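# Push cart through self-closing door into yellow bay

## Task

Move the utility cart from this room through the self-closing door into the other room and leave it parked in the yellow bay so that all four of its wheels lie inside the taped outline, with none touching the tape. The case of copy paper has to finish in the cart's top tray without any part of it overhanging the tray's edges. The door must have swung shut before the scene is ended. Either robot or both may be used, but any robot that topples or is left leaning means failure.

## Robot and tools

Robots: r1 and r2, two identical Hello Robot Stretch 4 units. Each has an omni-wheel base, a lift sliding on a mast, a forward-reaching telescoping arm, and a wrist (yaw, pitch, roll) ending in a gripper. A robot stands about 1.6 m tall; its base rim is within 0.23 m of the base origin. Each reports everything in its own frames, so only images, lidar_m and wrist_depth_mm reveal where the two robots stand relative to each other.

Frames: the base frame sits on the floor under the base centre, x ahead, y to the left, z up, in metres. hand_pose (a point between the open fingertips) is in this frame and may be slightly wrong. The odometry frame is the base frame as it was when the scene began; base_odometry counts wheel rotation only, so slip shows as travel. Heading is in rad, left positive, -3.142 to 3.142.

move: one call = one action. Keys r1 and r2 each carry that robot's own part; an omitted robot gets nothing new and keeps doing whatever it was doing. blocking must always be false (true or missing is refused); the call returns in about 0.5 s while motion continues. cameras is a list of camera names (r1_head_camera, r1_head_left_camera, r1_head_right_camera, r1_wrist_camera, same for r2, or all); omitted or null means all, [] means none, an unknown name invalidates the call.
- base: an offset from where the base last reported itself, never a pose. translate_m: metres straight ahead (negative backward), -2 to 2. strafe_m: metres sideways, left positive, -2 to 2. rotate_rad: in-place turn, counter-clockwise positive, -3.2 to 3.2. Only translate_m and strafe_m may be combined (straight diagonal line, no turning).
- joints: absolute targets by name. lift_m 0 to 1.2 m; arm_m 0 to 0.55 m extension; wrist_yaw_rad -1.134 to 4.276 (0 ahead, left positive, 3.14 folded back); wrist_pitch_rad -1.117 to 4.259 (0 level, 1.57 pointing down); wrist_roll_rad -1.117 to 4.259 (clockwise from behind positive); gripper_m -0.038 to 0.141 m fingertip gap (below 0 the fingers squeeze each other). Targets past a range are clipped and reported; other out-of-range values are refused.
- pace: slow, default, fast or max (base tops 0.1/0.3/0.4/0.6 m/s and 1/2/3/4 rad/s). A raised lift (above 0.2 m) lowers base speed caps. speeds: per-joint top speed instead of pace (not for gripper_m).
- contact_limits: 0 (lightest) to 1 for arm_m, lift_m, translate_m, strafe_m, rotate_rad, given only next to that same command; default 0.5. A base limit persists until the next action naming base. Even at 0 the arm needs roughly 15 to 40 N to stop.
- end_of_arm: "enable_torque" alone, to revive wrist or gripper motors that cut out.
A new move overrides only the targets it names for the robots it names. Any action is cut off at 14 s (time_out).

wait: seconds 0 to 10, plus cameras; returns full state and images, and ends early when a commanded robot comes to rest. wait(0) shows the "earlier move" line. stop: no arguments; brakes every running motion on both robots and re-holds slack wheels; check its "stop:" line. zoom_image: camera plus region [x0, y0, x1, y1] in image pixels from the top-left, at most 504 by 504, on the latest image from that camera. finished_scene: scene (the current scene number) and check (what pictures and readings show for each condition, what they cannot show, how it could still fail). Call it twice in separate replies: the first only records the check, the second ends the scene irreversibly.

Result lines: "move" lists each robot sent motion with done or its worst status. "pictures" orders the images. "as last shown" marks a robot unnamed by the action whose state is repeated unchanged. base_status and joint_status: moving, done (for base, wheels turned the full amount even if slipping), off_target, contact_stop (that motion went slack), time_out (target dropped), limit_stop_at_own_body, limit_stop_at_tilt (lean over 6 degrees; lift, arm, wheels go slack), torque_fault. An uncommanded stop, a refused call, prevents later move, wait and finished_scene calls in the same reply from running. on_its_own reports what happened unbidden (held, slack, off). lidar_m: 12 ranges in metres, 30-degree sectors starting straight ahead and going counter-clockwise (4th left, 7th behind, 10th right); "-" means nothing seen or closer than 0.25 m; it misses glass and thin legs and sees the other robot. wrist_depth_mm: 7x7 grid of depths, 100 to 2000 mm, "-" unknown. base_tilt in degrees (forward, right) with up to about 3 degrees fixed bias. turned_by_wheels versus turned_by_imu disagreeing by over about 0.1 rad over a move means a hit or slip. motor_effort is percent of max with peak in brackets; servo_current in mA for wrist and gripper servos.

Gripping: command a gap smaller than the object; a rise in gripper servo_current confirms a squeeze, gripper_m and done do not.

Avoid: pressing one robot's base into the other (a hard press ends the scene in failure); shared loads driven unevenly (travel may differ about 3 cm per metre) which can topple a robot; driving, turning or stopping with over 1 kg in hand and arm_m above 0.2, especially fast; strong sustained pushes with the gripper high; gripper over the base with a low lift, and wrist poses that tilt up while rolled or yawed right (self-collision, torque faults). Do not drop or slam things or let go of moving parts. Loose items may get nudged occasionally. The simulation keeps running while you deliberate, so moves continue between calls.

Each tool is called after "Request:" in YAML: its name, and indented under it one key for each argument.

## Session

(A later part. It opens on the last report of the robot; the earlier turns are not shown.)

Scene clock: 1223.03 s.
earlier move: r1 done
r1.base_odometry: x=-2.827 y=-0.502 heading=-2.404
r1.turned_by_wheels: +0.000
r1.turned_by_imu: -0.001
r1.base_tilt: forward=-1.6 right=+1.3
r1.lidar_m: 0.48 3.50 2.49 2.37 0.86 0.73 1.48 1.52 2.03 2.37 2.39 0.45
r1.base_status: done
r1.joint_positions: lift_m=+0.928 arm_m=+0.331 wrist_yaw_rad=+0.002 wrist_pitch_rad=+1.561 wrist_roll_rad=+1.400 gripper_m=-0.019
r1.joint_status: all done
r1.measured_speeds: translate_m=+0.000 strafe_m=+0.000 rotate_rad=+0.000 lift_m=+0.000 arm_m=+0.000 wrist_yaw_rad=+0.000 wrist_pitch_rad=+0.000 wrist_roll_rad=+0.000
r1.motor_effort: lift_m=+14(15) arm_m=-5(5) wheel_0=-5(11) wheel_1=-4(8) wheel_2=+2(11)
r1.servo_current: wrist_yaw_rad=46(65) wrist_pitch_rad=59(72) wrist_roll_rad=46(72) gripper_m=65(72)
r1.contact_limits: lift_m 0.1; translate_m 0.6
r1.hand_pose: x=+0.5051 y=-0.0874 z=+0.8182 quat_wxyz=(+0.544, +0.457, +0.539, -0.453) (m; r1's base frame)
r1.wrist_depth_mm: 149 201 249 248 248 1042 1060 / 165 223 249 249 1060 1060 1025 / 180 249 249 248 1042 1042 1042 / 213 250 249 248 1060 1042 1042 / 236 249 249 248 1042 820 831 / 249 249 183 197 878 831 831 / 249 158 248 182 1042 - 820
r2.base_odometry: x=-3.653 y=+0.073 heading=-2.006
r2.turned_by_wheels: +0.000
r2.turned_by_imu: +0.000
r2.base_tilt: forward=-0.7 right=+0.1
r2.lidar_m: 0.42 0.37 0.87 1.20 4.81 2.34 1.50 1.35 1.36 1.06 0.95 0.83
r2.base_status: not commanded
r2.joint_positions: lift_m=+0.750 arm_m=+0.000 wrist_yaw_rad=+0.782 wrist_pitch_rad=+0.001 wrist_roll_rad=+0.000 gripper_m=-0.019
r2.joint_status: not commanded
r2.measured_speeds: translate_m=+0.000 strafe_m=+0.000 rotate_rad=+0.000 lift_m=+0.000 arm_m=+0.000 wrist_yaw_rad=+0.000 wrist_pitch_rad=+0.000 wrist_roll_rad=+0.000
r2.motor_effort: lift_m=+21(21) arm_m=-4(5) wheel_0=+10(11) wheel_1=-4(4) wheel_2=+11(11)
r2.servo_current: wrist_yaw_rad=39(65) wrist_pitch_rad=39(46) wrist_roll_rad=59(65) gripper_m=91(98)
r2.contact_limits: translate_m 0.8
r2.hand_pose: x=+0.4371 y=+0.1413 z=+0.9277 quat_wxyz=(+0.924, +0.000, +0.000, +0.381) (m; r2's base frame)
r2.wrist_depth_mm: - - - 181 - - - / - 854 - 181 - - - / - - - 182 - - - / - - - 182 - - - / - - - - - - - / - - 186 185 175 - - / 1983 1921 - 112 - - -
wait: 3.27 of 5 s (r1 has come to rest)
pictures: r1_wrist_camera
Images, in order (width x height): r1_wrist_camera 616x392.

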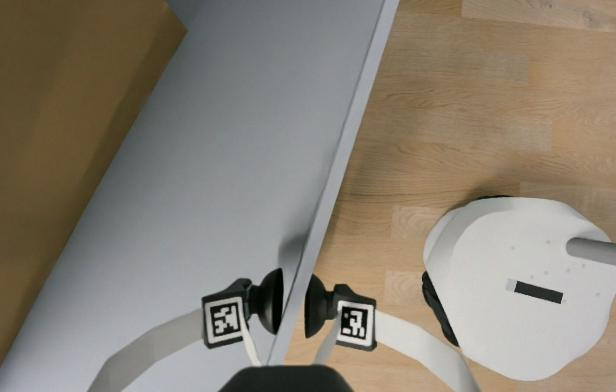

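Request:
move:
  blocking: false
  cameras: []
  r1: {"base": {"translate_m": -0.25}, "contact_limits": {"translate_m": 0.6}, "pace": "slow"}

Request:
wait:
  seconds: 5
  cameras: ["r1_wrist_camera", "r1_head_right_camera"]

Scene clock: 1256.13 s.
move: r1 moving
r1.base_odometry: x=-2.818 y=-0.494 heading=-2.405
r1.turned_by_wheels: -0.001
r1.turned_by_imu: -0.001
r1.base_tilt: forward=-1.5 right=+1.3
r1.lidar_m: 0.48 3.47 2.52 2.37 0.84 0.73 1.47 1.50 2.05 2.34 2.41 0.49
r1.base_status: translate_m moving
r1.joint_positions: lift_m=+0.928 arm_m=+0.331 wrist_yaw_rad=+0.002 wrist_pitch_rad=+1.561 wrist_roll_rad=+1.400 gripper_m=-0.019
r1.joint_status: not commanded
r1.measured_speeds: translate_m=-0.047 strafe_m=+0.000 rotate_rad=+0.000 lift_m=+0.000 arm_m=+0.000 wrist_yaw_rad=+0.000 wrist_pitch_rad=+0.000 wrist_roll_rad=+0.001
r1.motor_effort: lift_m=+14(15) arm_m=-5(5) wheel_0=-10(10) wheel_1=-6(8) wheel_2=+6(6)
r1.servo_current: wrist_yaw_rad=59(65) wrist_pitch_rad=52(59) wrist_roll_rad=52(72) gripper_m=65(72)
r1.contact_limits: lift_m 0.1; translate_m 0.6
r1.hand_pose: x=+0.5051 y=-0.0874 z=+0.8182 quat_wxyz=(+0.544, +0.457, +0.539, -0.453) (m; r1's base frame)
r1.wrist_depth_mm: 151 208 249 249 248 1042 1025 / 169 228 249 248 1042 1042 1042 / 190 250 249 248 1060 1060 1042 / 211 250 250 249 1060 1042 1060 / 250 250 248 249 1042 831 809 / 251 250 183 196 904 820 820 / 251 156 248 185 1042 820 820
r2.base_odometry: x=-3.653 y=+0.073 heading=-2.006
r2.turned_by_wheels: +0.000
r2.turned_by_imu: +0.000
r2.base_tilt: forward=-0.7 right=+0.0
r2.lidar_m: 0.40 0.39 0.87 1.22 4.80 2.35 1.49 1.34 1.35 1.04 0.93 0.83
r2.base_status: not commanded
r2.joint_positions: lift_m=+0.750 arm_m=+0.000 wrist_yaw_rad=+0.782 wrist_pitch_rad=+0.001 wrist_roll_rad=+0.000 gripper_m=-0.019
r2.joint_status: not commanded
r2.measured_speeds: translate_m=+0.000 strafe_m=+0.000 rotate_rad=+0.000 lift_m=+0.000 arm_m=+0.000 wrist_yaw_rad=+0.000 wrist_pitch_rad=+0.000 wrist_roll_rad=+0.000
r2.motor_effort: lift_m=+21(21) arm_m=-4(4) wheel_0=+10(10) wheel_1=-4(4) wheel_2=+11(11)
r2.servo_current: wrist_yaw_rad=59(65) wrist_pitch_rad=39(46) wrist_roll_rad=46(59) gripper_m=85(98)
r2.contact_limits: translate_m 0.8
r2.hand_pose: x=+0.4371 y=+0.1413 z=+0.9277 quat_wxyz=(+0.924, +0.000, +0.000, +0.381) (m; r2's base frame)
r2.wrist_depth_mm: - - - 180 - - - / - 842 976 181 - - - / - - - 182 - - - / - - - 183 - - - / - - - - - - - / - - 185 185 175 - - / - 1921 - 112 - - -
pictures: none
No camera images: "cameras" was empty.

Scene clock: 1259.40 s.
earlier move: r1 done
r1.base_odometry: x=-2.642 y=-0.334 heading=-2.405
r1.turned_by_wheels: -0.001
r1.turned_by_imu: -0.002
r1.base_tilt: forward=-1.6 right=+1.3
r1.lidar_m: 0.49 3.48 2.50 0.80 0.57 0.67 - 1.26 1.67 2.35 2.41 0.47
r1.base_status: done
r1.joint_positions: lift_m=+0.928 arm_m=+0.331 wrist_yaw_rad=+0.001 wrist_pitch_rad=+1.566 wrist_roll_rad=+1.400 gripper_m=-0.019
r1.joint_status: not commanded
r1.measured_speeds: translate_m=+0.000 strafe_m=+0.000 rotate_rad=+0.000 lift_m=+0.000 arm_m=+0.000 wrist_yaw_rad=+0.000 wrist_pitch_rad=+0.000 wrist_roll_rad=+0.000
r1.motor_effort: lift_m=+14(15) arm_m=-4(5) wheel_0=-12(15) wheel_1=-5(10) wheel_2=+1(9)
r1.servo_current: wrist_yaw_rad=59(72) wrist_pitch_rad=39(72) wrist_roll_rad=46(72) gripper_m=59(72)
r1.contact_limits: lift_m 0.1; translate_m 0.6
r1.hand_pose: x=+0.5034 y=-0.0874 z=+0.8182 quat_wxyz=(+0.542, +0.456, +0.540, -0.454) (m; r1's base frame)
r1.wrist_depth_mm: 145 186 249 249 249 1060 1042 / 163 213 250 249 248 1025 1042 / 186 248 249 249 248 1060 1042 / 220 248 248 247 1025 1042 1042 / 248 249 247 248 1042 831 831 / 249 249 183 196 866 820 831 / 249 156 248 183 1042 - 831
r2.base_odometry: x=-3.653 y=+0.073 heading=-2.006
r2.turned_by_wheels: +0.000
r2.turned_by_imu: +0.000
r2.base_tilt: forward=-0.7 right=+0.0
r2.lidar_m: 0.43 0.37 0.80 1.20 4.79 2.33 1.49 1.34 1.38 1.04 0.94 0.84
r2.base_status: not commanded
r2.joint_positions: lift_m=+0.750 arm_m=+0.000 wrist_yaw_rad=+0.782 wrist_pitch_rad=+0.001 wrist_roll_rad=+0.000 gripper_m=-0.019
r2.joint_status: not commanded
r2.measured_speeds: translate_m=+0.000 strafe_m=+0.000 rotate_rad=+0.000 lift_m=+0.000 arm_m=+0.000 wrist_yaw_rad=+0.000 wrist_pitch_rad=+0.000 wrist_roll_rad=+0.000
r2.motor_effort: lift_m=+21(21) arm_m=-4(5) wheel_0=+10(10) wheel_1=-4(4) wheel_2=+10(11)
r2.servo_current: wrist_yaw_rad=59(65) wrist_pitch_rad=39(46) wrist_roll_rad=46(59) gripper_m=91(98)
r2.contact_limits: translate_m 0.8
r2.hand_pose: x=+0.4371 y=+0.1413 z=+0.9277 quat_wxyz=(+0.924, +0.000, +0.000, +0.381) (m; r2's base frame)
r2.wrist_depth_mm: - - - 180 - - - / - - 798 181 - - - / 1118 - - 182 - - - / 1205 - - 182 - - - / - - - - - - - / 1537 - 185 185 175 - - / - 1281 - 112 - - -
wait: 3.27 of 5 s (r1 has come to rest)
pictures: r1_head_right_camera, r1_wrist_camera
Images, in order (width x height): r1_head_right_camera 420x672, r1_wrist_camera 616x392.

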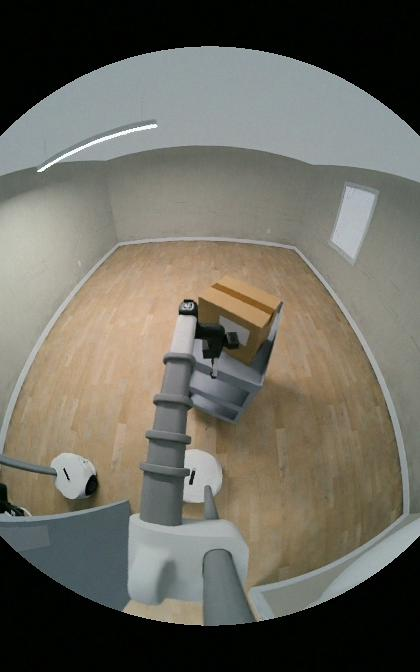

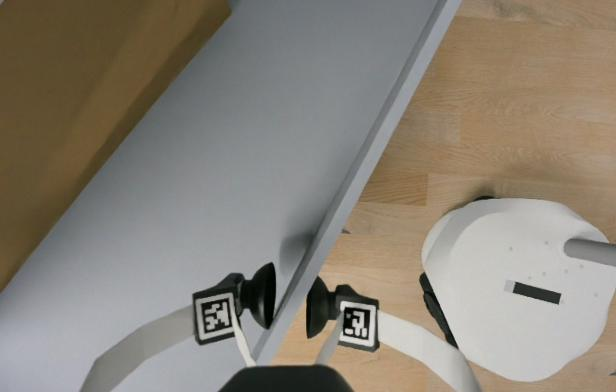

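Request:
move:
  blocking: false
  cameras: []
  r1: {"joints": {"gripper_m": 0.04}}

Request:
wait:
  seconds: 2
  cameras: ["r1_wrist_camera"]

Request:
move:
  blocking: false
  cameras: []
  r1: {"joints": {"wrist_roll_rad": 1.86}, "speeds": {"wrist_roll_rad": 0.5}}

Request:
wait:
  seconds: 2
  cameras: ["r1_wrist_camera"]

Scene clock: 1308.03 s.
move: r1 moving
r1.base_odometry: x=-2.642 y=-0.334 heading=-2.405
r1.turned_by_wheels: +0.000
r1.turned_by_imu: +0.000
r1.base_tilt: forward=-1.6 right=+1.3
r1.lidar_m: 0.48 3.48 2.48 0.82 0.57 0.62 - 1.27 1.69 2.33 2.44 0.46
r1.base_status: not commanded
r1.joint_positions: lift_m=+0.928 arm_m=+0.331 wrist_yaw_rad=+0.001 wrist_pitch_rad=+1.566 wrist_roll_rad=+1.400 gripper_m=+0.005
r1.joint_status: gripper_m moving
r1.measured_speeds: translate_m=+0.000 strafe_m=+0.000 rotate_rad=+0.001 lift_m=+0.000 arm_m=+0.000 wrist_yaw_rad=+0.000 wrist_pitch_rad=+0.000 wrist_roll_rad=+0.000
r1.motor_effort: lift_m=+14(15) arm_m=-4(5) wheel_0=-11(12) wheel_1=-5(5) wheel_2=+1(1)
r1.servo_current: wrist_yaw_rad=39(59) wrist_pitch_rad=46(46) wrist_roll_rad=33(65) gripper_m=46(65)
r1.contact_limits: lift_m 0.1; translate_m 0.6
r1.hand_pose: x=+0.5034 y=-0.0874 z=+0.8182 quat_wxyz=(+0.542, +0.456, +0.540, -0.454) (m; r1's base frame)
r1.wrist_depth_mm: 144 185 250 250 249 1060 1060 / 162 211 250 249 249 1042 1042 / 186 250 250 250 249 1042 1060 / 218 249 250 249 1042 1042 1060 / 251 250 249 249 1060 831 831 / 249 249 187 201 184 831 831 / 250 159 249 179 1042 - 820
r2.base_odometry: x=-3.653 y=+0.073 heading=-2.006
r2.turned_by_wheels: +0.000
r2.turned_by_imu: +0.000
r2.base_tilt: forward=-0.7 right=+0.1
r2.lidar_m: 0.42 0.40 0.81 1.22 4.80 2.31 1.49 1.34 1.36 1.07 0.96 0.86
r2.base_status: not commanded
r2.joint_positions: lift_m=+0.750 arm_m=+0.000 wrist_yaw_rad=+0.782 wrist_pitch_rad=+0.001 wrist_roll_rad=+0.000 gripper_m=-0.019
r2.joint_status: not commanded
r2.measured_speeds: translate_m=+0.000 strafe_m=+0.000 rotate_rad=+0.000 lift_m=+0.000 arm_m=+0.000 wrist_yaw_rad=+0.000 wrist_pitch_rad=+0.000 wrist_roll_rad=+0.000
r2.motor_effort: lift_m=+21(21) arm_m=-4(5) wheel_0=+10(10) wheel_1=-4(4) wheel_2=+10(11)
r2.servo_current: wrist_yaw_rad=46(59) wrist_pitch_rad=39(46) wrist_roll_rad=46(59) gripper_m=85(91)
r2.contact_limits: translate_m 0.8
r2.hand_pose: x=+0.4371 y=+0.1413 z=+0.9277 quat_wxyz=(+0.924, +0.000, +0.000, +0.381) (m; r2's base frame)
r2.wrist_depth_mm: - - - 181 - - - / - - 798 181 - - - / 1118 - - 182 - - - / 1182 - - 183 - - - / - - - - - - - / 1576 - 186 184 175 - - / - 1255 - 112 - - -
pictures: none
No camera images: "cameras" was empty.

Scene clock: 1308.90 s.
earlier move: r1 done
r1.base_odometry: x=-2.642 y=-0.334 heading=-2.404
r1.turned_by_wheels: +0.001
r1.turned_by_imu: +0.001
r1.base_tilt: forward=-1.6 right=+1.2
r1.lidar_m: 0.48 3.49 2.47 0.82 0.56 0.67 - 1.28 1.70 2.34 2.42 0.44
r1.base_status: not commanded
r1.joint_positions: lift_m=+0.928 arm_m=+0.331 wrist_yaw_rad=+0.001 wrist_pitch_rad=+1.567 wrist_roll_rad=+1.400 gripper_m=+0.040
r1.joint_status: all done
r1.measured_speeds: translate_m=+0.000 strafe_m=+0.000 rotate_rad=+0.000 lift_m=+0.000 arm_m=+0.000 wrist_yaw_rad=+0.000 wrist_pitch_rad=+0.000 wrist_roll_rad=+0.000
r1.motor_effort: lift_m=+14(15) arm_m=-4(5) wheel_0=-5(12) wheel_1=-3(5) wheel_2=+1(1)
r1.servo_current: wrist_yaw_rad=46(59) wrist_pitch_rad=39(52) wrist_roll_rad=33(78) gripper_m=46(65)
r1.contact_limits: lift_m 0.1; translate_m 0.6
r1.hand_pose: x=+0.5031 y=-0.0874 z=+0.8182 quat_wxyz=(+0.542, +0.456, +0.540, -0.455) (m; r1's base frame)
r1.wrist_depth_mm: 144 185 246 246 246 1060 1042 / 165 214 246 246 247 1042 1042 / 193 246 246 247 247 1042 1060 / 231 246 246 247 1042 1060 1042 / 246 246 246 247 1042 820 831 / 246 246 196 210 193 842 831 / 247 246 244 148 1042 842 831
r2.base_odometry: x=-3.653 y=+0.073 heading=-2.006
r2.turned_by_wheels: +0.000
r2.turned_by_imu: +0.000
r2.base_tilt: forward=-0.7 right=+0.0
r2.lidar_m: 0.39 0.38 0.81 1.22 4.80 2.29 1.49 1.34 1.37 1.05 0.95 0.88
r2.base_status: not commanded
r2.joint_positions: lift_m=+0.750 arm_m=+0.000 wrist_yaw_rad=+0.782 wrist_pitch_rad=+0.001 wrist_roll_rad=+0.000 gripper_m=-0.019
r2.joint_status: not commanded
r2.measured_speeds: translate_m=+0.000 strafe_m=+0.000 rotate_rad=+0.000 lift_m=+0.000 arm_m=+0.000 wrist_yaw_rad=+0.000 wrist_pitch_rad=+0.000 wrist_roll_rad=+0.000
r2.motor_effort: lift_m=+21(21) arm_m=-4(5) wheel_0=+10(10) wheel_1=-4(5) wheel_2=+10(11)
r2.servo_current: wrist_yaw_rad=46(65) wrist_pitch_rad=39(46) wrist_roll_rad=39(59) gripper_m=85(98)
r2.contact_limits: translate_m 0.8
r2.hand_pose: x=+0.4371 y=+0.1413 z=+0.9277 quat_wxyz=(+0.924, +0.000, +0.000, +0.381) (m; r2's base frame)
r2.wrist_depth_mm: - - - 180 - - - / - - 788 181 - - - / 1138 - - 182 - - - / 1229 - - 182 - - - / - - - - - - - / 1618 - 185 185 175 - - / - 1255 - 112 - - -
wait: 0.87 of 2 s (r1 has come to rest)
pictures: r1_wrist_camera
Images, in order (width x height): r1_wrist_camera 616x392.

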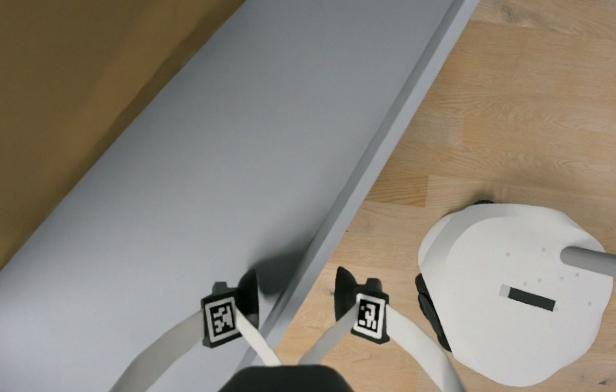

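Scene clock: 1309.40 s.
move: r1 moving
r1.base_odometry: x=-2.642 y=-0.334 heading=-2.404
r1.turned_by_wheels: +0.000
r1.turned_by_imu: +0.000
r1.base_tilt: forward=-1.6 right=+1.3
r1.lidar_m: 0.48 3.46 2.51 0.79 0.57 0.65 - 1.26 1.66 2.36 2.41 0.46
r1.base_status: not commanded
r1.joint_positions: lift_m=+0.928 arm_m=+0.331 wrist_yaw_rad=+0.001 wrist_pitch_rad=+1.567 wrist_roll_rad=+1.605 gripper_m=+0.040
r1.joint_status: wrist_roll_rad moving
r1.measured_speeds: translate_m=+0.000 strafe_m=+0.000 rotate_rad=+0.000 lift_m=+0.000 arm_m=+0.000 wrist_yaw_rad=+0.000 wrist_pitch_rad=+0.000 wrist_roll_rad=+0.500
r1.motor_effort: lift_m=+14(15) arm_m=-4(5) wheel_0=-5(6) wheel_1=-3(3) wheel_2=+1(1)
r1.servo_current: wrist_yaw_rad=65(65) wrist_pitch_rad=39(46) wrist_roll_rad=72(72) gripper_m=39(46)
r1.contact_limits: lift_m 0.1; translate_m 0.6
r1.hand_pose: x=+0.5030 y=-0.0874 z=+0.8182 quat_wxyz=(+0.492, +0.509, +0.491, -0.507) (m; r1's base frame)
r1.wrist_depth_mm: 147 201 247 246 246 1042 1042 / 168 226 246 247 247 1060 1042 / 190 246 246 246 1042 1060 1060 / 216 246 246 247 1060 831 831 / 247 247 246 247 1060 831 820 / 246 247 196 210 193 831 831 / 246 247 247 148 1042 854 1042
r2.base_odometry: x=-3.653 y=+0.073 heading=-2.006
r2.turned_by_wheels: +0.000
r2.turned_by_imu: +0.000
r2.base_tilt: forward=-0.6 right=+0.0
r2.lidar_m: 0.45 0.38 0.80 1.19 4.81 2.30 1.47 1.34 1.36 1.07 0.95 0.85
r2.base_status: not commanded
r2.joint_positions: lift_m=+0.750 arm_m=+0.000 wrist_yaw_rad=+0.782 wrist_pitch_rad=+0.001 wrist_roll_rad=+0.000 gripper_m=-0.019
r2.joint_status: not commanded
r2.measured_speeds: translate_m=+0.000 strafe_m=+0.000 rotate_rad=+0.000 lift_m=+0.000 arm_m=+0.000 wrist_yaw_rad=+0.000 wrist_pitch_rad=+0.000 wrist_roll_rad=+0.000
r2.motor_effort: lift_m=+21(21) arm_m=-4(4) wheel_0=+10(10) wheel_1=-4(4) wheel_2=+10(11)
r2.servo_current: wrist_yaw_rad=46(59) wrist_pitch_rad=39(46) wrist_roll_rad=52(59) gripper_m=91(98)
r2.contact_limits: translate_m 0.8
r2.hand_pose: x=+0.4371 y=+0.1413 z=+0.9277 quat_wxyz=(+0.924, +0.000, +0.000, +0.381) (m; r2's base frame)
r2.wrist_depth_mm: - - - 181 - - - / - - 798 181 - - - / 1118 - - 181 - - - / 1118 - - 183 - - - / - - - - - - - / 1618 - 185 185 175 - - / - 1255 - 112 - - -
pictures: none
No camera images: "cameras" was empty.

Scene clock: 1310.27 s.
earlier move: r1 done
r1.base_odometry: x=-2.642 y=-0.334 heading=-2.404
r1.turned_by_wheels: +0.000
r1.turned_by_imu: +0.000
r1.base_tilt: forward=-1.6 right=+1.3
r1.lidar_m: 0.48 3.47 2.50 0.80 0.55 0.67 - 1.28 1.65 2.35 2.43 0.46
r1.base_status: not commanded
r1.joint_positions: lift_m=+0.928 arm_m=+0.331 wrist_yaw_rad=+0.001 wrist_pitch_rad=+1.567 wrist_roll_rad=+1.858 gripper_m=+0.040
r1.joint_status: all done
r1.measured_speeds: translate_m=+0.000 strafe_m=+0.000 rotate_rad=+0.000 lift_m=+0.000 arm_m=+0.000 wrist_yaw_rad=+0.000 wrist_pitch_rad=+0.000 wrist_roll_rad=+0.000
r1.motor_effort: lift_m=+14(15) arm_m=-4(5) wheel_0=-5(6) wheel_1=-2(3) wheel_2=+1(1)
r1.servo_current: wrist_yaw_rad=52(72) wrist_pitch_rad=39(46) wrist_roll_rad=46(72) gripper_m=39(46)
r1.contact_limits: lift_m 0.1; translate_m 0.6
r1.hand_pose: x=+0.5030 y=-0.0874 z=+0.8182 quat_wxyz=(+0.424, +0.567, +0.423, -0.565) (m; r1's base frame)
r1.wrist_depth_mm: 175 246 246 247 1042 1042 1060 / 187 246 246 247 1042 1060 1060 / 201 247 246 247 1042 831 831 / 216 246 246 246 1060 831 820 / 229 246 246 247 1060 831 831 / 246 246 196 211 193 1042 1060 / 246 245 247 148 1060 1042 1060
r2.base_odometry: x=-3.653 y=+0.073 heading=-2.006
r2.turned_by_wheels: +0.000
r2.turned_by_imu: +0.000
r2.base_tilt: forward=-0.6 right=+0.1
r2.lidar_m: 0.41 0.38 0.80 1.20 4.78 2.30 1.51 1.35 1.37 1.06 0.95 0.85
r2.base_status: not commanded
r2.joint_positions: lift_m=+0.750 arm_m=+0.000 wrist_yaw_rad=+0.782 wrist_pitch_rad=+0.001 wrist_roll_rad=+0.000 gripper_m=-0.019
r2.joint_status: not commanded
r2.measured_speeds: translate_m=+0.000 strafe_m=+0.000 rotate_rad=+0.000 lift_m=+0.000 arm_m=+0.000 wrist_yaw_rad=+0.000 wrist_pitch_rad=+0.000 wrist_roll_rad=+0.000
r2.motor_effort: lift_m=+21(21) arm_m=-4(4) wheel_0=+10(11) wheel_1=-4(4) wheel_2=+11(11)
r2.servo_current: wrist_yaw_rad=52(65) wrist_pitch_rad=39(46) wrist_roll_rad=39(59) gripper_m=91(98)
r2.contact_limits: translate_m 0.8
r2.hand_pose: x=+0.4371 y=+0.1413 z=+0.9277 quat_wxyz=(+0.924, +0.000, +0.000, +0.381) (m; r2's base frame)
r2.wrist_depth_mm: - - - 180 - - - / - - 798 181 - - - / 1078 - - 182 - - - / 1160 - - 183 - - - / - - - - - - - / 1576 - 185 185 175 - - / - 1281 - 112 - - -
wait: 0.87 of 2 s (r1 has come to rest)
pictures: r1_wrist_camera
Images, in order (width x height): r1_wrist_camera 616x392.

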